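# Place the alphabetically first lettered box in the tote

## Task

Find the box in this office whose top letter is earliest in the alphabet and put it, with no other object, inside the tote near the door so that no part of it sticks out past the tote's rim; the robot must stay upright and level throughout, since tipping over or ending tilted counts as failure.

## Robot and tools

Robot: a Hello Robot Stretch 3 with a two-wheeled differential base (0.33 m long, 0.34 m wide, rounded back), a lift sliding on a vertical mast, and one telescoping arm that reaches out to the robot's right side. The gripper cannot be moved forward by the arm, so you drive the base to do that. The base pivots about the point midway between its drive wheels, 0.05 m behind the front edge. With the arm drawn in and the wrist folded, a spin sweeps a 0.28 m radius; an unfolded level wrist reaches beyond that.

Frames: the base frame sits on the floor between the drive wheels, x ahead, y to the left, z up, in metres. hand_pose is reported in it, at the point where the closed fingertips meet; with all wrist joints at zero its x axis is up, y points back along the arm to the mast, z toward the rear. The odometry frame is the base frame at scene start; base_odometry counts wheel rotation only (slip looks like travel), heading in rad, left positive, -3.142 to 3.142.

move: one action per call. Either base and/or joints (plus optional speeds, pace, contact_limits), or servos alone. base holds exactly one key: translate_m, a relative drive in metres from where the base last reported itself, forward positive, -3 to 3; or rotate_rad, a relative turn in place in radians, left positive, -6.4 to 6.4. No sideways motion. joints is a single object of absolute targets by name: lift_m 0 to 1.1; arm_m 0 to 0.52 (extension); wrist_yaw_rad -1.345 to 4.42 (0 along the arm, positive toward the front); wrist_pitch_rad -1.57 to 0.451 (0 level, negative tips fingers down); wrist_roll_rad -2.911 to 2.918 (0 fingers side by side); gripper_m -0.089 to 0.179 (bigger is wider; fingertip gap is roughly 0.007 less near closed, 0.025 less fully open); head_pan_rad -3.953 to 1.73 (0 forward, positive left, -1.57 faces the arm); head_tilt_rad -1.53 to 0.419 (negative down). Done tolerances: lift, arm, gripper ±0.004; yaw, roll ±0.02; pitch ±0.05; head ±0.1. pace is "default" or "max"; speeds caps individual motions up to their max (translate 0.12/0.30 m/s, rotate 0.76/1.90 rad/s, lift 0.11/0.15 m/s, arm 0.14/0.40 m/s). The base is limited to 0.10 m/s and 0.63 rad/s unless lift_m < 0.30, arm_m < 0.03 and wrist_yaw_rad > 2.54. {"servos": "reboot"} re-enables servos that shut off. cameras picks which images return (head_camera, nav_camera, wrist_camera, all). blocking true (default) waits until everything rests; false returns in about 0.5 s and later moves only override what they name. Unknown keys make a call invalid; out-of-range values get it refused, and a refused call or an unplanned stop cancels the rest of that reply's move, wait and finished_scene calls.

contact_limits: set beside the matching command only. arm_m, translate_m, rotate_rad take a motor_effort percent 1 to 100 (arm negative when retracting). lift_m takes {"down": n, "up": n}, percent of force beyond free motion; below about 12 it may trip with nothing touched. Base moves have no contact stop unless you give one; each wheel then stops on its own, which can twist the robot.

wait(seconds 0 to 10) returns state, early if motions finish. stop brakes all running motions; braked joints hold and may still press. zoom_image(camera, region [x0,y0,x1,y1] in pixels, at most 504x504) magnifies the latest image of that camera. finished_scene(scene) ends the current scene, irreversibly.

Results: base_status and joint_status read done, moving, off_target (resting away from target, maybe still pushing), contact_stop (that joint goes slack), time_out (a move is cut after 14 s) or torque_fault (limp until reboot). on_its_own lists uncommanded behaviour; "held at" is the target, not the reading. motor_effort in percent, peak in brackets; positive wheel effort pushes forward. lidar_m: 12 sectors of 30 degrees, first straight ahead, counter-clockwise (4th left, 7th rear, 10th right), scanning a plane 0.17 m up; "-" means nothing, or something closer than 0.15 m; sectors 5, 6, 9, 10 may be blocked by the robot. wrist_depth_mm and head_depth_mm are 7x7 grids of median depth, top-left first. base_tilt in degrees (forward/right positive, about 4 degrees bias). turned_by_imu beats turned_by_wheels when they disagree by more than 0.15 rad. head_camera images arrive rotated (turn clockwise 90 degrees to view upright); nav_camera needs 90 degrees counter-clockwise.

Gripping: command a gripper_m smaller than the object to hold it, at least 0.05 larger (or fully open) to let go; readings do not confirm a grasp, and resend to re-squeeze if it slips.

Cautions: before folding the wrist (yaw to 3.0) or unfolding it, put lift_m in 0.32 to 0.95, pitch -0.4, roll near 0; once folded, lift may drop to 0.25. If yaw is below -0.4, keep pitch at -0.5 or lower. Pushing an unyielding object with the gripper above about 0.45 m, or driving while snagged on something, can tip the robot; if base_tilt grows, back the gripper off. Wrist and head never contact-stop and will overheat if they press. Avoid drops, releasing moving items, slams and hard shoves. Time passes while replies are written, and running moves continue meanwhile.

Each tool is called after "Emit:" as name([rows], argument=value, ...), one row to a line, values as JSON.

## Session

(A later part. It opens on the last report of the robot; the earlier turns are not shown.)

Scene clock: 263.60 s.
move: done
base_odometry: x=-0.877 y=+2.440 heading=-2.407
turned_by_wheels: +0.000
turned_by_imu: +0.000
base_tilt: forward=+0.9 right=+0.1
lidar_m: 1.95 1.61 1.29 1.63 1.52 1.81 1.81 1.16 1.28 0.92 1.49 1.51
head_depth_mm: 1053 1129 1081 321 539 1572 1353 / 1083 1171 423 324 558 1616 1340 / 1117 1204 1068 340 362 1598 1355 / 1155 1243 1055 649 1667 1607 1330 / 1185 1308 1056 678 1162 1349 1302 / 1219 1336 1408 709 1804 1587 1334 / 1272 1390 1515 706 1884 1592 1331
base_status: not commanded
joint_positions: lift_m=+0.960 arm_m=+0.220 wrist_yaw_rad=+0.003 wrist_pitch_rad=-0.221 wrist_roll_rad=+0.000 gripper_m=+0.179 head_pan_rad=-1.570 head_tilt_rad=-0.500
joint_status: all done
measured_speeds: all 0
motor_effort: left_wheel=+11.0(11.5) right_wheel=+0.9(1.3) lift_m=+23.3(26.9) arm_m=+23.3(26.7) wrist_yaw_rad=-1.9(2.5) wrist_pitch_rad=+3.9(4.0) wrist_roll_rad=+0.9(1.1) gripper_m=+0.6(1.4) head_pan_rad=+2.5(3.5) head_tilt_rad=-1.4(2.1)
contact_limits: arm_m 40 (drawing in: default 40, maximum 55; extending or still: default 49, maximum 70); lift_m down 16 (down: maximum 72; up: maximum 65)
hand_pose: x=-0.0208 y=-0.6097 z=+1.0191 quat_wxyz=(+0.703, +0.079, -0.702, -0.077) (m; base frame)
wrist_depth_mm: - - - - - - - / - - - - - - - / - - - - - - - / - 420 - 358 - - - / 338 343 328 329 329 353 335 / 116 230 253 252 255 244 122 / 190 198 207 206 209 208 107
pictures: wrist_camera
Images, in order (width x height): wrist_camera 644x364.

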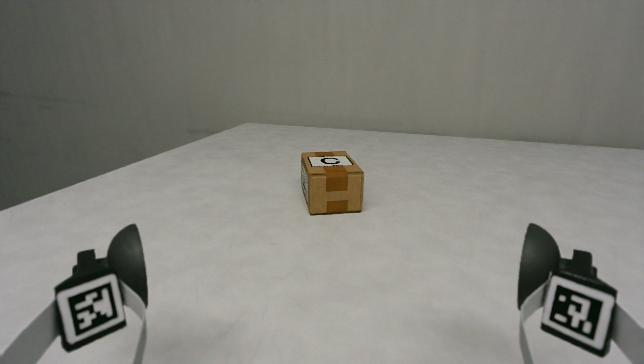

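Emit:
move(joints={"lift_m": 0.904}, contact_limits={"lift_m": {"down": 16}}, cameras=[])

Emit:
move(joints={"arm_m": 0.47}, contact_limits={"arm_m": 40}, cameras=["wrist_camera"])

Scene clock: 276.40 s.
move: done
base_odometry: x=-0.877 y=+2.440 heading=-2.407
turned_by_wheels: +0.000
turned_by_imu: +0.001
base_tilt: forward=+0.9 right=-0.1
lidar_m: 1.95 1.60 1.29 1.63 1.53 1.81 1.81 1.17 1.29 0.92 1.49 1.52
head_depth_mm: 1047 1135 1071 377 342 1542 1345 / 1091 1166 1075 351 348 1567 1348 / 1116 1204 1069 450 377 1558 1337 / 1149 1242 1071 680 1667 1596 1344 / 1186 1290 1058 712 1170 1352 1307 / 1231 1330 1401 707 1822 1598 1329 / 1269 1394 1512 708 1881 1583 1328
base_status: not commanded
joint_positions: lift_m=+0.904 arm_m=+0.220 wrist_yaw_rad=+0.003 wrist_pitch_rad=-0.216 wrist_roll_rad=+0.000 gripper_m=+0.179 head_pan_rad=-1.570 head_tilt_rad=-0.500
joint_status: all done
measured_speeds: all 0
motor_effort: left_wheel=+11.1(11.5) right_wheel=+0.8(1.3) lift_m=+19.8(25.6) arm_m=+9.7(14.1) wrist_yaw_rad=-2.2(2.4) wrist_pitch_rad=+2.7(4.0) wrist_roll_rad=+0.8(1.1) gripper_m=+0.2(1.2) head_pan_rad=+3.1(3.6) head_tilt_rad=-0.5(1.4)
contact_limits: arm_m 40 (drawing in: default 40, maximum 55; extending or still: default 49, maximum 70); lift_m down 16 (down: maximum 72; up: maximum 65)
hand_pose: x=-0.0208 y=-0.6101 z=+0.9643 quat_wxyz=(+0.703, +0.077, -0.703, -0.075) (m; base frame)
wrist_depth_mm: - - - - - - - / - - - - - - - / - - 418 344 - - - / 308 311 316 314 317 318 321 / 218 218 220 222 223 224 225 / 116 139 171 171 173 164 118 / - 132 138 138 139 139 109
pictures: none
No camera images: "cameras" was empty.

Scene clock: 279.47 s.
move: done
base_odometry: x=-0.877 y=+2.440 heading=-2.407
turned_by_wheels: +0.000
turned_by_imu: +0.000
base_tilt: forward=+1.0 right=+0.0
lidar_m: 1.95 1.61 1.29 1.63 1.52 1.81 1.81 1.16 1.28 0.92 1.49 1.51
head_depth_mm: 1053 1129 1076 365 540 1573 1336 / 1082 1164 570 628 602 1592 1346 / 1114 1208 592 626 1608 1598 1347 / 1146 1251 1062 712 1669 1601 1337 / 1186 1280 1060 710 1172 1363 1303 / 1224 1339 1395 711 1831 1595 1336 / 1270 1391 1507 707 1871 1599 1332
base_status: not commanded
joint_positions: lift_m=+0.904 arm_m=+0.470 wrist_yaw_rad=+0.003 wrist_pitch_rad=-0.213 wrist_roll_rad=+0.001 gripper_m=+0.179 head_pan_rad=-1.570 head_tilt_rad=-0.500
joint_status: all done
measured_speeds: all 0
motor_effort: left_wheel=+11.1(11.5) right_wheel=+0.9(1.6) lift_m=+23.5(23.5) arm_m=+24.0(26.7) wrist_yaw_rad=-2.3(2.4) wrist_pitch_rad=+2.2(3.1) wrist_roll_rad=+0.5(1.0) gripper_m=-1.0(1.9) head_pan_rad=+2.1(3.4) head_tilt_rad=+0.9(2.1)
contact_limits: arm_m 40 (drawing in: default 40, maximum 55; extending or still: default 49, maximum 70); lift_m down 16 (down: maximum 72; up: maximum 65)
hand_pose: x=-0.0208 y=-0.8603 z=+0.9649 quat_wxyz=(+0.703, +0.077, -0.703, -0.075) (m; base frame)
wrist_depth_mm: - - - - - - - / - - - - - - - / - - - - - - - / 309 311 311 172 316 320 322 / 219 218 219 120 128 221 224 / 116 139 169 102 107 163 118 / - 132 137 105 113 139 107
pictures: wrist_camera
Images, in order (width x height): wrist_camera 644x364.

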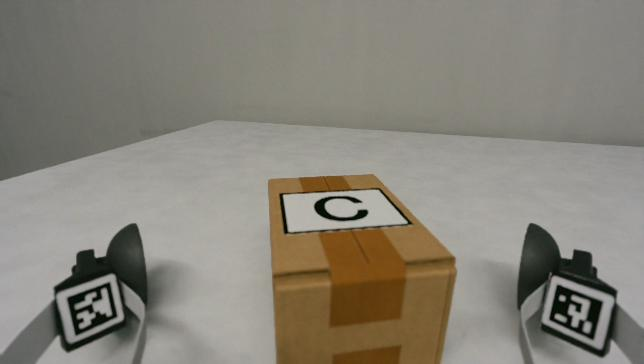

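Emit:
move(joints={"gripper_m": 0.025}, cameras=["wrist_camera"])

Emit:
move(joints={"lift_m": 0.99}, cameras=["wrist_camera"])

Scene clock: 286.07 s.
move: done
base_odometry: x=-0.877 y=+2.440 heading=-2.407
turned_by_wheels: +0.000
turned_by_imu: +0.001
base_tilt: forward=+1.0 right=+0.1
lidar_m: 1.95 1.61 1.29 1.62 1.52 1.81 1.82 1.17 1.28 0.92 1.49 1.51
head_depth_mm: 1048 1137 1081 365 370 1566 1348 / 1087 1167 570 629 602 1592 1342 / 1111 1206 596 627 1600 1601 1340 / 1151 1239 1067 715 1658 1600 1331 / 1187 1289 1058 714 1168 1340 1309 / 1228 1340 1398 707 1799 1595 1326 / 1276 1377 1511 707 1867 1595 1330
base_status: not commanded
joint_positions: lift_m=+0.904 arm_m=+0.470 wrist_yaw_rad=+0.004 wrist_pitch_rad=-0.208 wrist_roll_rad=+0.002 gripper_m=+0.027 head_pan_rad=-1.570 head_tilt_rad=-0.500
joint_status: all done
measured_speeds: all 0
motor_effort: left_wheel=+11.3(11.4) right_wheel=-0.5(0.9) lift_m=+29.4(29.5) arm_m=+14.9(18.6) wrist_yaw_rad=-3.1(3.6) wrist_pitch_rad=+1.2(2.3) wrist_roll_rad=+0.2(0.5) gripper_m=-28.6(99.0) head_pan_rad=+2.4(3.6) head_tilt_rad=+0.2(1.4)
contact_limits: arm_m 40 (drawing in: default 40, maximum 55; extending or still: default 49, maximum 70); lift_m down 16 (down: maximum 72; up: maximum 65)
hand_pose: x=-0.0204 y=-0.8607 z=+0.9662 quat_wxyz=(+0.703, +0.075, -0.703, -0.072) (m; base frame)
wrist_depth_mm: - - - - - - - / - - - - - - - / - - - - - - - / 291 317 317 177 323 325 325 / 221 222 148 123 146 227 226 / 170 171 123 107 126 166 174 / 144 130 126 115 120 130 141
pictures: wrist_camera
Images, in order (width x height): wrist_camera 644x364.

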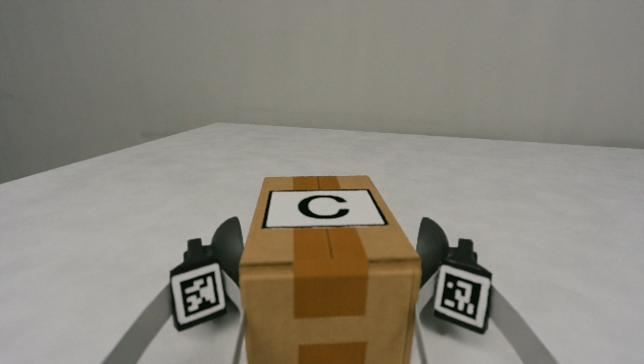

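Scene clock: 287.67 s.
move: done
base_odometry: x=-0.877 y=+2.440 heading=-2.407
turned_by_wheels: +0.000
turned_by_imu: +0.000
base_tilt: forward=+1.1 right=+0.1
lidar_m: 1.95 1.61 1.28 1.62 1.52 1.81 1.81 1.17 1.29 0.92 1.49 1.51
head_depth_mm: 1053 1102 357 718 582 1564 1347 / 1083 559 537 719 602 1595 1344 / 1116 1159 561 716 1590 1605 1344 / 1147 1252 991 712 1681 1589 1338 / 1193 1285 1061 709 1162 1345 1302 / 1225 1342 1408 710 1809 1591 1327 / 1262 1396 1509 709 1862 1575 1329
base_status: not commanded
joint_positions: lift_m=+0.990 arm_m=+0.470 wrist_yaw_rad=+0.003 wrist_pitch_rad=-0.225 wrist_roll_rad=+0.002 gripper_m=+0.029 head_pan_rad=-1.570 head_tilt_rad=-0.500
joint_status: all done
measured_speeds: all 0
motor_effort: left_wheel=+11.0(11.3) right_wheel=-0.2(0.8) lift_m=+29.8(32.5) arm_m=+11.5(14.7) wrist_yaw_rad=-2.0(3.4) wrist_pitch_rad=+4.3(4.8) wrist_roll_rad=+0.1(0.4) gripper_m=-15.3(30.1) head_pan_rad=+2.0(3.2) head_tilt_rad=+0.5(1.1)
contact_limits: arm_m 40 (drawing in: default 40, maximum 55; extending or still: default 49, maximum 70)
hand_pose: x=-0.0207 y=-0.8594 z=+1.0481 quat_wxyz=(+0.702, +0.081, -0.703, -0.079) (m; base frame)
wrist_depth_mm: - - - - - - - / - - - - - - - / - - - - - - - / - - - 173 - - - / 356 375 146 126 144 383 384 / 292 292 124 108 112 273 298 / 246 223 123 114 118 224 242
pictures: wrist_camera
Images, in order (width x height): wrist_camera 644x364.

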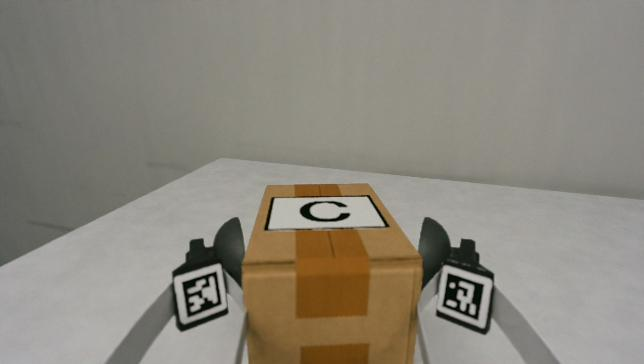

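Emit:
move(joints={"arm_m": 0.005}, speeds={"arm_m": 0.25}, cameras=["wrist_camera"])

Emit:
move(base={"rotate_rad": 2.07}, joints={"wrist_pitch_rad": -1.54, "lift_m": 0.6, "head_pan_rad": 0.0, "head_tilt_rad": -0.4}, cameras=["head_camera"])

Scene clock: 318.20 s.
move: done
base_odometry: x=-0.877 y=+2.440 heading=-2.407
turned_by_wheels: +0.000
turned_by_imu: +0.001
base_tilt: forward=+1.0 right=-0.1
lidar_m: 1.95 1.60 1.28 1.62 1.53 1.81 1.81 1.16 1.28 0.92 1.49 1.52
head_depth_mm: 1051 1123 1072 721 551 - - / 1085 1167 1077 755 - - - / 1116 1200 1069 751 - - - / 1144 1247 1062 713 405 1556 1341 / 1180 1291 1061 711 1168 1346 1312 / 1236 1343 1397 708 1808 1596 1333 / 1269 1391 1520 702 1886 1589 1322
base_status: not commanded
joint_positions: lift_m=+0.990 arm_m=+0.005 wrist_yaw_rad=+0.003 wrist_pitch_rad=-0.226 wrist_roll_rad=+0.002 gripper_m=+0.029 head_pan_rad=-1.570 head_tilt_rad=-0.500
joint_status: all done
measured_speeds: all 0
motor_effort: left_wheel=+10.5(10.9) right_wheel=-0.2(0.7) lift_m=+23.5(23.5) arm_m=-23.4(25.6) wrist_yaw_rad=-2.0(2.8) wrist_pitch_rad=+4.4(4.9) wrist_roll_rad=+0.1(0.3) gripper_m=-14.8(15.8) head_pan_rad=+2.5(3.4) head_tilt_rad=+0.5(2.5)
hand_pose: x=-0.0208 y=-0.3943 z=+1.0479 quat_wxyz=(+0.702, +0.081, -0.703, -0.079) (m; base frame)
wrist_depth_mm: - - - - - - - / - - - - - - - / - - - - - - - / - - - 173 - - - / 406 384 147 125 144 387 385 / - - 124 108 112 273 300 / - - 114 113 118 264 255
pictures: wrist_camera
Images, in order (width x height): wrist_camera 644x364.

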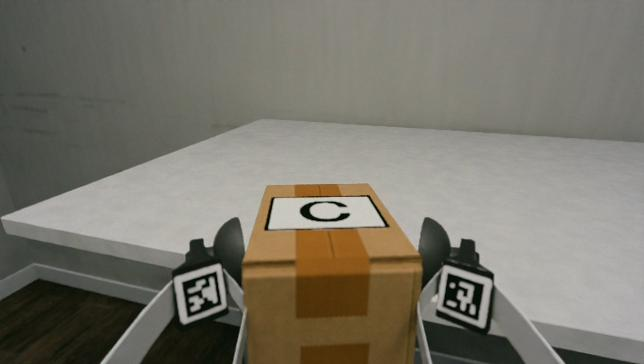

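Scene clock: 322.57 s.
move: done
base_odometry: x=-0.877 y=+2.440 heading=-0.337
turned_by_wheels: +2.069
turned_by_imu: +2.063
base_tilt: forward=+0.8 right=+0.0
lidar_m: 1.52 1.81 1.81 1.16 1.29 0.92 1.46 1.52 1.95 1.61 1.29 1.28
head_depth_mm: 1281 1400 1520 1720 1913 1683 1445 / 2559 2796 2971 1642 1777 1733 1437 / 2363 2560 2759 2935 2281 1776 1447 / 2158 2318 2464 2700 2261 1753 1433 / 2001 2121 2282 2405 2281 1777 1428 / 1835 1964 2083 2204 2209 1764 1429 / 1704 1808 1913 2054 2141 1757 1433
base_status: done
joint_positions: lift_m=+0.600 arm_m=+0.005 wrist_yaw_rad=+0.003 wrist_pitch_rad=-1.534 wrist_roll_rad=+0.002 gripper_m=+0.029 head_pan_rad=+0.002 head_tilt_rad=-0.400
joint_status: all done
measured_speeds: all 0
motor_effort: left_wheel=-10.8(15.3) right_wheel=+9.7(14.7) lift_m=+22.6(23.3) arm_m=-23.3(23.7) wrist_yaw_rad=-1.8(2.1) wrist_pitch_rad=-1.2(5.3) wrist_roll_rad=+0.1(0.3) gripper_m=-14.7(15.8) head_pan_rad=-2.9(5.5) head_tilt_rad=+2.9(5.6)
hand_pose: x=-0.0217 y=-0.1352 z=+0.4818 quat_wxyz=(+0.509, +0.491, -0.508, -0.491) (m; base frame)
wrist_depth_mm: 617 619 607 599 602 597 591 / 619 616 619 599 619 607 600 / 635 641 627 624 605 607 601 / 637 650 633 165 - 624 625 / 660 644 149 123 131 644 632 / 660 659 123 108 112 645 642 / 676 668 115 114 117 650 655
pictures: head_camera (sideways)
Images, in order (width x height): head_camera 896x504.

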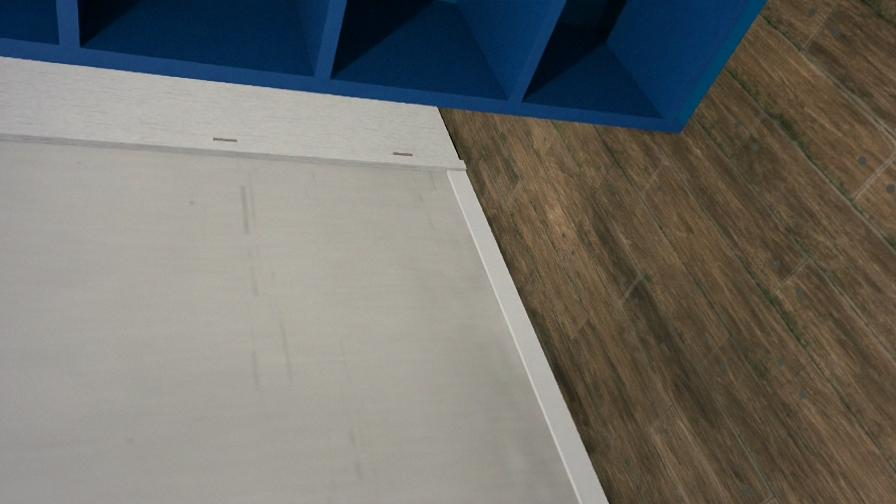

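Emit:
move(base={"rotate_rad": 0.042}, cameras=[])

Emit:
move(base={"translate_m": 1.3}, contact_limits={"translate_m": 40}, cameras=[])

Emit:
move(base={"translate_m": 0.47}, contact_limits={"translate_m": 40}, cameras=[])

Emit:
move(base={"rotate_rad": -0.842}, cameras=["head_camera"])

Scene clock: 344.00 s.
move: done
base_odometry: x=-0.877 y=+2.440 heading=-0.296
turned_by_wheels: +0.041
turned_by_imu: +0.042
base_tilt: forward=+0.9 right=-0.2
lidar_m: 1.52 1.80 1.81 1.16 1.28 0.92 1.49 1.52 1.95 1.61 1.29 1.63
head_depth_mm: 2555 1372 1460 1622 1818 1711 1455 / 2460 2683 2903 3048 2109 1764 1434 / 2238 2421 2629 2848 2290 1759 1434 / 2072 2221 2364 2639 2273 1765 1438 / 1936 2033 2175 2342 2281 1758 1435 / 1790 1894 2006 2153 2191 1781 1439 / 1686 1777 1877 2001 2099 1749 1437
base_status: done
joint_positions: lift_m=+0.600 arm_m=+0.005 wrist_yaw_rad=+0.003 wrist_pitch_rad=-1.535 wrist_roll_rad=+0.002 gripper_m=+0.029 head_pan_rad=+0.000 head_tilt_rad=-0.400
joint_status: not commanded
measured_speeds: all 0
motor_effort: left_wheel=-10.6(14.3) right_wheel=+9.4(14.1) lift_m=+30.5(31.0) arm_m=-22.0(23.3) wrist_yaw_rad=-2.0(2.2) wrist_pitch_rad=-1.5(1.5) wrist_roll_rad=+0.1(0.4) gripper_m=-15.0(15.6) head_pan_rad=-3.0(4.4) head_tilt_rad=+2.5(3.6)
hand_pose: x=-0.0217 y=-0.1351 z=+0.4818 quat_wxyz=(+0.509, +0.491, -0.508, -0.491) (m; base frame)
wrist_depth_mm: 610 611 601 605 599 601 583 / 621 620 617 617 607 614 602 / 636 634 621 629 624 614 616 / 636 643 625 165 - 622 627 / 648 650 148 123 132 648 637 / 665 665 123 108 112 640 637 / 666 676 115 114 117 648 645
pictures: none
No camera images: "cameras" was empty.

Scene clock: 358.13 s.
move: done
base_odometry: x=+0.366 y=+2.061 heading=-0.296
turned_by_wheels: +0.000
turned_by_imu: +0.000
base_tilt: forward=+1.0 right=-0.1
lidar_m: 1.04 0.90 0.90 1.04 1.81 1.74 2.19 2.67 1.01 0.95 0.38 1.79
head_depth_mm: 1312 1427 1587 1779 2036 1788 1442 / 1200 1308 1445 1584 1757 1776 1449 / 1103 1189 1306 1416 1551 1662 1460 / 1009 1087 1167 1265 1388 1529 1429 / 938 1001 1074 1147 1256 1358 1386 / 869 927 989 1051 1131 1228 1327 / 819 864 912 969 1042 1116 1210
base_status: done
joint_positions: lift_m=+0.600 arm_m=+0.005 wrist_yaw_rad=+0.003 wrist_pitch_rad=-1.535 wrist_roll_rad=+0.002 gripper_m=+0.029 head_pan_rad=+0.000 head_tilt_rad=-0.400
joint_status: not commanded
measured_speeds: all 0
motor_effort: left_wheel=+6.5(12.8) right_wheel=+4.0(13.7) lift_m=+21.2(30.7) arm_m=-0.3(22.5) wrist_yaw_rad=-1.6(2.5) wrist_pitch_rad=-1.4(1.8) wrist_roll_rad=+0.3(0.4) gripper_m=-14.9(16.0) head_pan_rad=-3.5(4.8) head_tilt_rad=+2.5(4.7)
contact_limits: translate_m 40 (maximum 100)
hand_pose: x=-0.0217 y=-0.1351 z=+0.4818 quat_wxyz=(+0.509, +0.491, -0.508, -0.491) (m; base frame)
wrist_depth_mm: 601 380 584 601 601 599 593 / 619 618 619 623 606 606 611 / 633 632 616 620 608 610 609 / 643 631 628 165 - 622 629 / 649 648 148 124 132 645 641 / 662 655 123 108 112 642 653 / 669 668 116 114 117 643 651
pictures: none
No camera images: "cameras" was empty.

Scene clock: 363.93 s.
move: done
base_odometry: x=+0.816 y=+1.924 heading=-0.296
turned_by_wheels: +0.000
turned_by_imu: +0.000
base_tilt: forward=+1.0 right=-0.2
lidar_m: 0.66 0.57 0.57 0.66 1.14 2.11 2.65 2.72 0.39 0.45 2.22 1.14
head_depth_mm: 825 906 1003 1116 1241 1426 1447 / 750 813 890 987 1102 1243 1372 / 683 734 796 871 971 1071 1225 / 631 673 725 786 859 949 1051 / 581 619 664 714 776 844 926 / 542 574 612 653 703 761 827 / 508 536 567 603 645 692 748
base_status: done
joint_positions: lift_m=+0.600 arm_m=+0.005 wrist_yaw_rad=+0.003 wrist_pitch_rad=-1.535 wrist_roll_rad=+0.002 gripper_m=+0.029 head_pan_rad=+0.000 head_tilt_rad=-0.400
joint_status: not commanded
measured_speeds: all 0
motor_effort: left_wheel=+6.1(13.1) right_wheel=+4.6(12.7) lift_m=+24.4(24.7) arm_m=+8.4(8.6) wrist_yaw_rad=-1.6(2.3) wrist_pitch_rad=-1.2(1.6) wrist_roll_rad=+0.1(0.4) gripper_m=-15.0(15.9) head_pan_rad=-2.0(4.2) head_tilt_rad=+3.2(4.0)
contact_limits: translate_m 40 (maximum 100)
hand_pose: x=-0.0217 y=-0.1351 z=+0.4818 quat_wxyz=(+0.509, +0.491, -0.508, -0.491) (m; base frame)
wrist_depth_mm: 617 614 608 602 527 379 596 / 633 625 613 614 610 607 599 / 638 630 619 629 625 629 613 / 646 632 626 165 - 628 622 / 654 649 148 124 132 638 636 / 663 659 124 108 112 641 650 / 671 666 115 114 117 648 647
pictures: none
No camera images: "cameras" was empty.

Scene clock: 366.37 s.
move: done
base_odometry: x=+0.816 y=+1.924 heading=-1.137
turned_by_wheels: -0.841
turned_by_imu: -0.839
base_tilt: forward=+0.9 right=-0.1
lidar_m: 2.23 0.86 0.60 0.57 0.59 0.77 1.88 2.60 3.12 0.39 0.40 0.52
head_depth_mm: 1882 2059 2201 2362 2314 1791 1440 / 1915 2033 2205 2354 2268 1771 1435 / 1912 2043 2191 2364 2285 1773 1432 / 1880 2039 2203 2370 2313 1756 1433 / 1928 2071 2198 2387 2256 1751 1441 / 1913 2066 2201 2372 2272 1756 1431 / 1775 1693 1747 1752 1804 1702 1433
base_status: done
joint_positions: lift_m=+0.600 arm_m=+0.005 wrist_yaw_rad=+0.003 wrist_pitch_rad=-1.535 wrist_roll_rad=+0.002 gripper_m=+0.029 head_pan_rad=+0.000 head_tilt_rad=-0.400
joint_status: not commanded
measured_speeds: all 0
motor_effort: left_wheel=+11.9(15.1) right_wheel=-9.6(13.4) lift_m=+26.4(26.4) arm_m=+7.1(10.0) wrist_yaw_rad=-1.6(2.1) wrist_pitch_rad=-1.2(1.5) wrist_roll_rad=+0.2(0.4) gripper_m=-15.1(15.6) head_pan_rad=-1.9(4.1) head_tilt_rad=+1.9(4.1)
hand_pose: x=-0.0217 y=-0.1351 z=+0.4818 quat_wxyz=(+0.509, +0.491, -0.508, -0.491) (m; base frame)
wrist_depth_mm: 469 464 477 603 603 606 598 / 622 617 619 608 600 617 599 / 629 641 628 621 618 605 612 / 656 636 634 165 - 630 615 / 664 644 148 124 131 627 629 / 660 656 123 108 112 637 651 / 670 673 115 114 117 643 653
pictures: head_camera (sideways)
Images, in order (width x height): head_camera 896x504.

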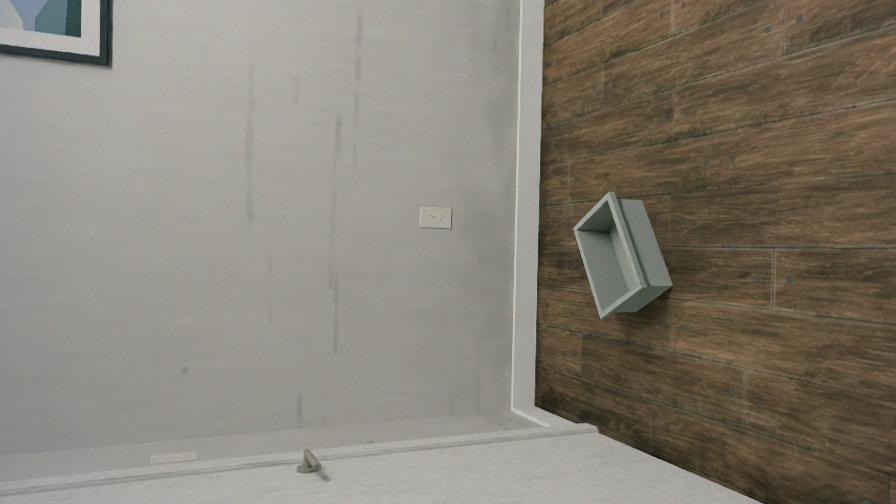

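Emit:
move(base={"translate_m": 1.09}, contact_limits={"translate_m": 40}, cameras=[])

Emit:
move(base={"rotate_rad": 1.57}, joints={"head_pan_rad": -1.57, "head_tilt_rad": -0.8}, cameras=["head_camera"])

Scene clock: 413.27 s.
move: done
base_odometry: x=+1.274 y=+0.935 heading=-1.137
turned_by_wheels: +0.000
turned_by_imu: +0.000
base_tilt: forward=+0.8 right=-0.3
lidar_m: 1.15 0.92 0.64 0.60 0.64 0.85 2.06 0.67 0.79 1.89 1.73 1.21
head_depth_mm: 962 1033 1105 1200 1294 1428 1452 / 961 1028 1107 1192 1291 1415 1453 / 963 1030 1104 1198 1297 1426 1445 / 969 1030 1105 1191 1307 1432 1442 / 964 1038 1116 1202 1304 1426 1426 / 961 1030 1112 1201 1301 1439 1436 / 966 1033 1114 1197 1309 1432 1435
base_status: done
joint_positions: lift_m=+0.600 arm_m=+0.005 wrist_yaw_rad=+0.003 wrist_pitch_rad=-1.535 wrist_roll_rad=+0.002 gripper_m=+0.029 head_pan_rad=+0.000 head_tilt_rad=-0.400
joint_status: not commanded
measured_speeds: all 0
motor_effort: left_wheel=+11.2(18.1) right_wheel=-1.0(9.3) lift_m=+30.5(31.3) arm_m=-19.1(19.1) wrist_yaw_rad=-1.8(2.2) wrist_pitch_rad=-1.3(1.8) wrist_roll_rad=+0.2(0.5) gripper_m=-14.1(15.8) head_pan_rad=-2.9(4.6) head_tilt_rad=+1.5(4.2)
contact_limits: translate_m 40 (maximum 100)
hand_pose: x=-0.0217 y=-0.1351 z=+0.4818 quat_wxyz=(+0.509, +0.491, -0.508, -0.491) (m; base frame)
wrist_depth_mm: 618 615 605 598 600 596 593 / 621 614 614 611 619 595 614 / 629 626 630 626 620 614 611 / 656 646 627 165 - 620 623 / 649 639 148 123 131 633 633 / - 661 123 108 112 640 638 / - 666 115 114 117 653 648
pictures: none
No camera images: "cameras" was empty.

Scene clock: 416.87 s.
move: done
base_odometry: x=+1.274 y=+0.935 heading=+0.432
turned_by_wheels: +1.569
turned_by_imu: +1.565
base_tilt: forward=+0.8 right=-0.2
lidar_m: 0.60 0.64 0.84 1.95 0.69 0.77 1.81 1.76 1.22 1.15 0.93 0.64
head_depth_mm: 1014 1156 1348 1610 1508 1318 1163 / 1021 1159 1347 1608 1506 1308 433 / 1028 1157 1350 1613 1509 1292 555 / 1019 1154 1345 1616 1507 1313 1158 / 1017 1158 1345 1617 1501 1287 1166 / 1014 1165 1342 1597 1503 1282 1163 / 1013 1159 1341 1609 1503 1309 1164
base_status: done
joint_positions: lift_m=+0.600 arm_m=+0.005 wrist_yaw_rad=+0.003 wrist_pitch_rad=-1.535 wrist_roll_rad=+0.002 gripper_m=+0.029 head_pan_rad=-1.574 head_tilt_rad=-0.800
joint_status: all done
measured_speeds: all 0
motor_effort: left_wheel=-10.8(13.9) right_wheel=+11.4(16.0) lift_m=+30.0(30.8) arm_m=-23.3(23.8) wrist_yaw_rad=-1.7(2.3) wrist_pitch_rad=-1.2(1.5) wrist_roll_rad=+0.3(0.4) gripper_m=-14.5(16.4) head_pan_rad=+2.8(6.2) head_tilt_rad=-4.5(7.4)
hand_pose: x=-0.0217 y=-0.1351 z=+0.4818 quat_wxyz=(+0.509, +0.491, -0.508, -0.491) (m; base frame)
wrist_depth_mm: 622 612 610 602 603 607 589 / 623 616 614 613 618 604 612 / 635 626 626 625 618 618 617 / 638 637 637 165 - 637 614 / 652 647 148 123 132 629 626 / 662 651 123 108 112 637 639 / 672 664 115 114 117 660 659
pictures: head_camera (sideways)
Images, in order (width x height): head_camera 896x504.

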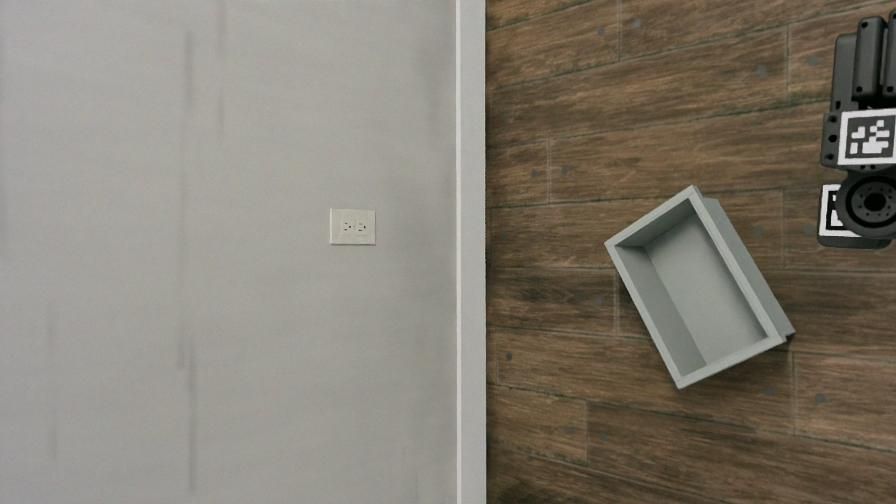

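Emit:
move(base={"translate_m": 0.1}, joints={"arm_m": 0.42, "lift_m": 0.52}, cameras=["wrist_camera", "head_camera"])

Scene clock: 443.30 s.
move: done
base_odometry: x=+1.365 y=+0.976 heading=+0.432
turned_by_wheels: +0.000
turned_by_imu: +0.001
base_tilt: forward=+0.9 right=-0.1
lidar_m: 0.50 0.54 0.70 1.64 0.73 0.78 1.83 1.75 1.21 1.14 0.78 0.54
head_depth_mm: 1011 1147 1343 1588 1513 1308 1149 / 1015 1151 1334 1517 678 565 500 / 1010 1145 1345 763 940 1274 1167 / 1015 1153 1340 1600 1465 1291 1166 / 1010 1155 1324 1597 1494 1292 1170 / 1012 1155 1338 1590 1500 1313 1164 / 1014 1144 1336 1555 1482 1312 1165
base_status: done
joint_positions: lift_m=+0.520 arm_m=+0.420 wrist_yaw_rad=+0.003 wrist_pitch_rad=-1.536 wrist_roll_rad=+0.002 gripper_m=+0.029 head_pan_rad=-1.570 head_tilt_rad=-0.800
joint_status: all done
measured_speeds: all 0
motor_effort: left_wheel=-0.1(7.1) right_wheel=+10.5(14.7) lift_m=+21.8(28.6) arm_m=+22.9(26.8) wrist_yaw_rad=-1.6(2.4) wrist_pitch_rad=-1.1(1.3) wrist_roll_rad=-0.1(0.4) gripper_m=-15.7(15.9) head_pan_rad=+2.0(4.4) head_tilt_rad=-3.7(5.0)
hand_pose: x=-0.0217 y=-0.5497 z=+0.4018 quat_wxyz=(+0.509, +0.491, -0.508, -0.491) (m; base frame)
wrist_depth_mm: 537 531 531 528 531 535 532 / 546 541 542 536 533 526 529 / 549 550 548 - 542 538 533 / 569 561 445 164 553 553 546 / 569 573 149 123 146 556 553 / 582 585 123 107 112 554 559 / 576 584 122 114 119 577 577
pictures: head_camera (sideways), wrist_camera
Images, in order (width x height): head_camera 896x504, wrist_camera 644x364.

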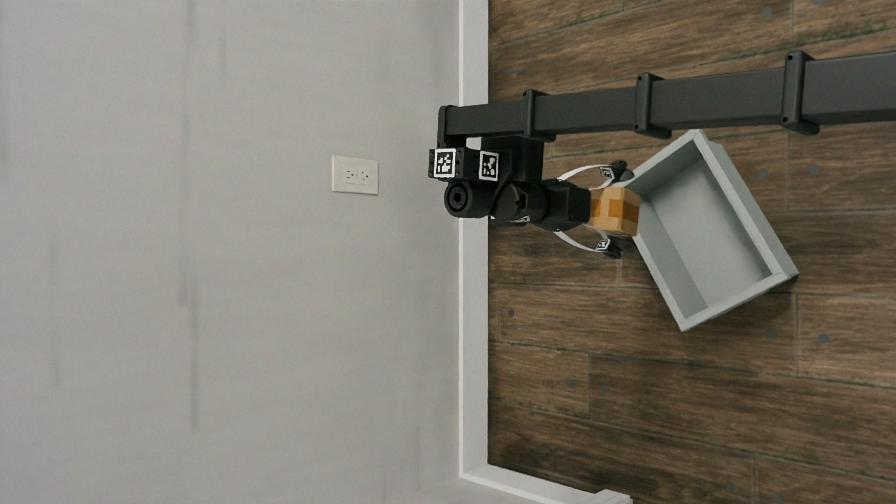

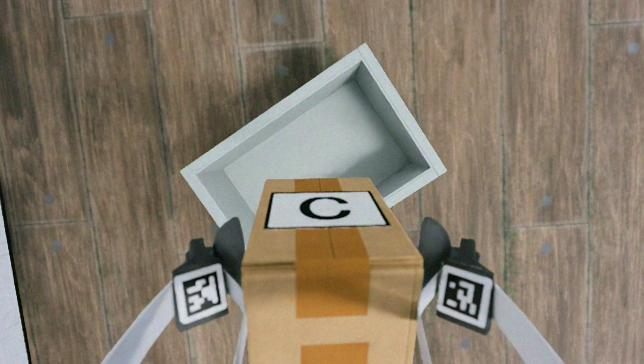

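Emit:
move(base={"translate_m": 0.02}, joints={"arm_m": 0.444, "lift_m": 0.36}, cameras=["wrist_camera", "head_camera"])

Scene clock: 484.43 s.
move: done
base_odometry: x=+1.383 y=+0.985 heading=+0.432
turned_by_wheels: +0.000
turned_by_imu: +0.001
base_tilt: forward=+0.9 right=+0.0
lidar_m: 0.48 0.52 0.67 1.58 0.74 0.78 1.84 1.75 1.21 1.14 0.74 0.52
head_depth_mm: 1007 1151 1329 1608 1499 1307 1170 / 1013 1147 1335 1595 1468 1249 659 / 1012 1152 1337 1608 897 1266 1165 / 1009 1149 1330 1593 1503 1284 1164 / 1007 1146 1336 1583 1500 1282 1167 / 1008 1153 1350 1586 1517 1305 1171 / 1010 1153 1339 1529 1481 1309 1158
base_status: done
joint_positions: lift_m=+0.360 arm_m=+0.444 wrist_yaw_rad=+0.003 wrist_pitch_rad=-1.536 wrist_roll_rad=+0.002 gripper_m=+0.029 head_pan_rad=-1.570 head_tilt_rad=-0.800
joint_status: all done
measured_speeds: all 0
motor_effort: left_wheel=+3.5(6.9) right_wheel=+9.2(12.7) lift_m=+21.2(23.5) arm_m=+19.0(26.1) wrist_yaw_rad=-1.7(2.2) wrist_pitch_rad=-0.8(1.3) wrist_roll_rad=+0.2(0.4) gripper_m=-14.7(16.3) head_pan_rad=+2.7(4.4) head_tilt_rad=-3.8(4.7)
hand_pose: x=-0.0217 y=-0.5737 z=+0.2418 quat_wxyz=(+0.509, +0.492, -0.508, -0.492) (m; base frame)
wrist_depth_mm: 387 385 383 380 378 375 373 / 388 387 389 388 272 383 386 / 400 395 398 - - 386 386 / 408 401 312 165 - 390 392 / 412 409 140 123 144 401 401 / 413 412 123 108 112 406 406 / 424 419 115 114 119 410 412
pictures: head_camera (sideways), wrist_camera
Images, in order (width x height): head_camera 896x504, wrist_camera 644x364.

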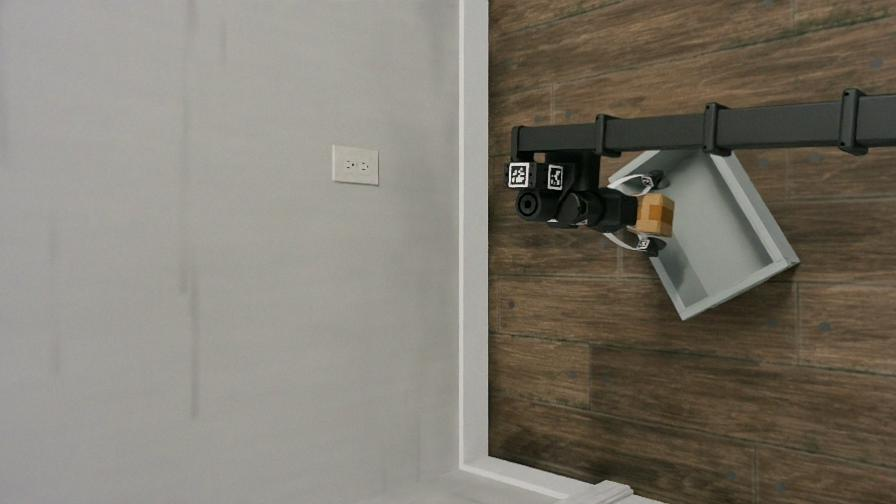

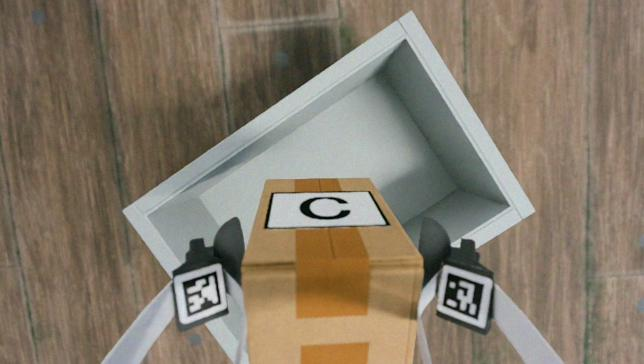

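Emit:
move(joints={"lift_m": 0.23}, contact_limits={"lift_m": {"down": 16}}, cameras=[])

Emit:
move(joints={"lift_m": 0.15}, speeds={"lift_m": 0.02}, contact_limits={"lift_m": {"down": 14}}, cameras=["wrist_camera"])

Scene clock: 491.73 s.
move: done
base_odometry: x=+1.383 y=+0.985 heading=+0.432
turned_by_wheels: +0.000
turned_by_imu: +0.001
base_tilt: forward=+0.9 right=-0.1
lidar_m: 0.48 0.52 0.68 1.58 0.75 0.79 1.84 1.75 1.21 0.56 0.75 0.52
head_depth_mm: 1002 1146 1332 1592 1513 1314 1168 / 1006 1144 1342 1585 1498 1286 1143 / 1010 1148 1339 1594 1007 1201 1142 / 1008 1150 1338 1590 1505 1269 1157 / 1005 1146 1329 1583 1506 1286 1156 / 1011 1148 1336 1593 1503 1316 1163 / 1009 1147 1333 1532 1483 1314 1164
base_status: not commanded
joint_positions: lift_m=+0.230 arm_m=+0.444 wrist_yaw_rad=+0.003 wrist_pitch_rad=-1.536 wrist_roll_rad=+0.002 gripper_m=+0.029 head_pan_rad=-1.570 head_tilt_rad=-0.800
joint_status: all done
measured_speeds: all 0
motor_effort: left_wheel=+3.4(3.7) right_wheel=+9.6(9.7) lift_m=+22.4(23.2) arm_m=+1.8(9.0) wrist_yaw_rad=-1.6(2.1) wrist_pitch_rad=-0.8(1.4) wrist_roll_rad=+0.1(0.4) gripper_m=-15.1(15.8) head_pan_rad=+1.9(4.0) head_tilt_rad=-2.5(4.3)
contact_limits: lift_m down 16 (down: maximum 72; up: maximum 65)
hand_pose: x=-0.0217 y=-0.5737 z=+0.1118 quat_wxyz=(+0.509, +0.492, -0.508, -0.492) (m; base frame)
wrist_depth_mm: 262 262 259 158 208 - 255 / 267 266 177 204 - - 257 / 269 268 189 - - - 261 / 273 181 228 164 - - - / - - 140 123 131 235 188 / - - 123 108 112 172 160 / - - 115 114 119 160 281
pictures: none
No camera images: "cameras" was empty.

Scene clock: 495.70 s.
move: contact_stop
base_odometry: x=+1.383 y=+0.985 heading=+0.432
turned_by_wheels: +0.000
turned_by_imu: +0.001
base_tilt: forward=+1.0 right=-0.2
lidar_m: 0.48 0.52 0.67 1.57 0.75 0.78 1.84 1.75 1.21 1.14 0.75 0.52
head_depth_mm: 1003 1149 1334 1595 1500 1314 1167 / 1010 1153 1326 1590 1500 1290 1146 / 1010 1150 1346 1590 1509 1049 1132 / 1006 1144 1334 1600 1505 1257 1163 / 1012 1148 1337 1595 1519 1280 1170 / 1013 1155 1338 1586 1507 1310 1156 / 1011 1146 1332 1520 1474 1317 1168
base_status: not commanded
joint_positions: lift_m=+0.160 arm_m=+0.444 wrist_yaw_rad=+0.003 wrist_pitch_rad=-1.537 wrist_roll_rad=+0.002 gripper_m=+0.029 head_pan_rad=-1.570 head_tilt_rad=-0.800
joint_status: lift_m contact_stop (moved -0.070 of -0.080)
measured_speeds: translate_m=+0.000 rotate_rad=+0.000 lift_m=+0.004 arm_m=+0.000 wrist_yaw_rad=+0.000 wrist_pitch_rad=+0.000 wrist_roll_rad=+0.000 head_pan_rad=+0.000 head_tilt_rad=+0.000
on_its_own: lift_m is slack since a contact_stop (your +0.150 is given up)
motor_effort: left_wheel=+3.3(3.7) right_wheel=+6.2(9.8) lift_m=+21.1(23.4) arm_m=-11.3(11.3) wrist_yaw_rad=-1.6(2.1) wrist_pitch_rad=-0.8(1.2) wrist_roll_rad=+0.1(0.4) gripper_m=-15.1(15.9) head_pan_rad=+1.1(4.6) head_tilt_rad=-2.8(4.1)
contact_limits: lift_m down 14 (down: maximum 72; up: maximum 65)
hand_pose: x=-0.0217 y=-0.5736 z=+0.0418 quat_wxyz=(+0.509, +0.492, -0.508, -0.492) (m; base frame)
wrist_depth_mm: 197 81 88 135 190 - - / - 83 118 194 192 192 - / - 113 171 197 196 194 - / 113 166 - 166 198 198 - / 175 - 135 123 131 - 184 / - - 124 108 125 124 163 / - - 113 113 118 152 135
pictures: wrist_camera
Images, in order (width x height): wrist_camera 644x364.

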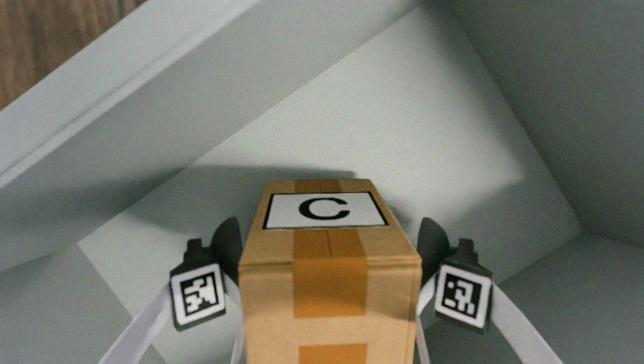

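Emit:
move(joints={"lift_m": 0.161}, cameras=[])

Emit:
move(joints={"gripper_m": 0.13}, cameras=[])

Emit:
move(joints={"lift_m": 0.42}, cameras=["wrist_camera"])

Scene clock: 499.87 s.
move: done
base_odometry: x=+1.383 y=+0.985 heading=+0.432
turned_by_wheels: +0.000
turned_by_imu: +0.001
base_tilt: forward=+1.0 right=-0.2
lidar_m: 0.48 0.52 0.68 1.57 0.75 0.79 1.83 1.75 1.21 1.14 0.75 0.52
head_depth_mm: 1015 1148 1334 1599 1512 1311 1154 / 1014 1147 1326 1583 1512 1293 1148 / 1007 1152 1328 1602 1519 1059 1126 / 1008 1149 1338 1601 1501 1262 1160 / 1010 1153 1341 1589 1518 1282 1159 / 1010 1149 1325 1603 1511 1307 1162 / 1009 1152 1339 1530 1480 1310 1160
base_status: not commanded
joint_positions: lift_m=+0.161 arm_m=+0.444 wrist_yaw_rad=+0.003 wrist_pitch_rad=-1.537 wrist_roll_rad=+0.002 gripper_m=+0.029 head_pan_rad=-1.570 head_tilt_rad=-0.800
joint_status: all done
measured_speeds: all 0
motor_effort: left_wheel=+3.2(3.4) right_wheel=+5.8(6.2) lift_m=+27.5(27.7) arm_m=-22.8(22.8) wrist_yaw_rad=-1.5(2.1) wrist_pitch_rad=-0.9(1.1) wrist_roll_rad=+0.0(0.3) gripper_m=-15.3(15.3) head_pan_rad=+2.1(3.7) head_tilt_rad=-2.0(3.4)
hand_pose: x=-0.0217 y=-0.5736 z=+0.0428 quat_wxyz=(+0.509, +0.492, -0.508, -0.492) (m; base frame)
wrist_depth_mm: 198 81 87 137 190 - - / - 83 119 194 194 193 - / - 114 170 196 197 195 - / - 163 - 165 197 199 - / 163 - 132 124 131 - 182 / - - 123 107 125 124 163 / - - 113 114 118 152 137
pictures: none
No camera images: "cameras" was empty.

Scene clock: 501.43 s.
move: done
base_odometry: x=+1.383 y=+0.985 heading=+0.432
turned_by_wheels: +0.000
turned_by_imu: +0.000
base_tilt: forward=+1.0 right=-0.1
lidar_m: 0.48 0.52 0.68 1.57 0.75 0.79 1.83 1.75 1.21 1.14 0.75 0.52
head_depth_mm: 1005 1153 1339 1611 1503 1310 1164 / 1011 1146 1337 1603 1506 1290 1149 / 1008 1152 1335 1596 1520 1056 1122 / 1017 1149 1343 1603 1494 1255 1162 / 1009 1141 1332 1595 1513 1283 1161 / 1007 1150 1333 1579 1503 1320 1158 / 1010 1146 1330 1537 1476 1318 1166
base_status: not commanded
joint_positions: lift_m=+0.161 arm_m=+0.444 wrist_yaw_rad=+0.003 wrist_pitch_rad=-1.537 wrist_roll_rad=+0.002 gripper_m=+0.130 head_pan_rad=-1.570 head_tilt_rad=-0.800
joint_status: all done
measured_speeds: all 0
motor_effort: left_wheel=+3.0(3.5) right_wheel=+5.7(6.3) lift_m=+27.5(27.8) arm_m=-21.5(23.7) wrist_yaw_rad=-1.6(2.1) wrist_pitch_rad=-0.4(1.2) wrist_roll_rad=+0.2(0.4) gripper_m=+0.3(92.6) head_pan_rad=+0.9(3.4) head_tilt_rad=-2.0(3.3)
hand_pose: x=-0.0217 y=-0.5736 z=+0.0428 quat_wxyz=(+0.509, +0.492, -0.508, -0.492) (m; base frame)
wrist_depth_mm: 196 81 87 136 188 - - / - 83 121 193 192 193 - / - 115 188 197 195 196 - / - 162 - 155 198 199 - / 162 176 114 113 - 146 182 / - 124 115 114 114 123 163 / - 117 116 116 190 151 127
pictures: none
No camera images: "cameras" was empty.

Scene clock: 504.63 s.
move: done
base_odometry: x=+1.383 y=+0.985 heading=+0.432
turned_by_wheels: +0.000
turned_by_imu: +0.000
base_tilt: forward=+0.8 right=-0.3
lidar_m: 0.48 0.52 0.68 1.58 0.75 0.78 1.83 1.75 1.21 1.14 0.75 0.52
head_depth_mm: 1009 1152 1340 1602 1504 1309 1161 / 1010 1150 1331 1552 1422 688 592 / 1009 1153 1340 1508 888 1273 1159 / 1011 1148 1332 1592 1474 1273 1160 / 1010 1154 1340 1605 1501 1287 1160 / 1013 1150 1333 1594 1497 1311 1157 / 1014 1145 1339 1519 1483 1318 1171
base_status: not commanded
joint_positions: lift_m=+0.420 arm_m=+0.444 wrist_yaw_rad=+0.003 wrist_pitch_rad=-1.537 wrist_roll_rad=+0.002 gripper_m=+0.130 head_pan_rad=-1.570 head_tilt_rad=-0.800
joint_status: all done
measured_speeds: all 0
motor_effort: left_wheel=+3.0(3.3) right_wheel=+5.8(6.3) lift_m=+30.5(32.1) arm_m=-13.1(21.5) wrist_yaw_rad=-1.7(2.1) wrist_pitch_rad=-0.8(1.2) wrist_roll_rad=+0.3(0.4) gripper_m=+0.3(1.3) head_pan_rad=+2.1(3.6) head_tilt_rad=-2.1(3.8)
hand_pose: x=-0.0217 y=-0.5736 z=+0.3018 quat_wxyz=(+0.509, +0.492, -0.508, -0.492) (m; base frame)
wrist_depth_mm: 444 443 443 445 435 434 431 / 453 450 445 441 445 438 438 / 458 456 452 - - 449 438 / 463 463 379 366 - 449 447 / 472 468 - - 372 457 457 / 473 124 356 399 472 124 462 / - 483 487 484 479 475 472
pictures: wrist_camera
Images, in order (width x height): wrist_camera 644x364.

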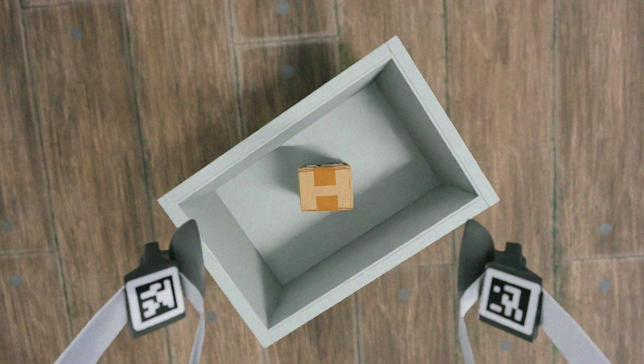

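Emit:
finished_scene(scene=2)

The scene is finished: the task was done.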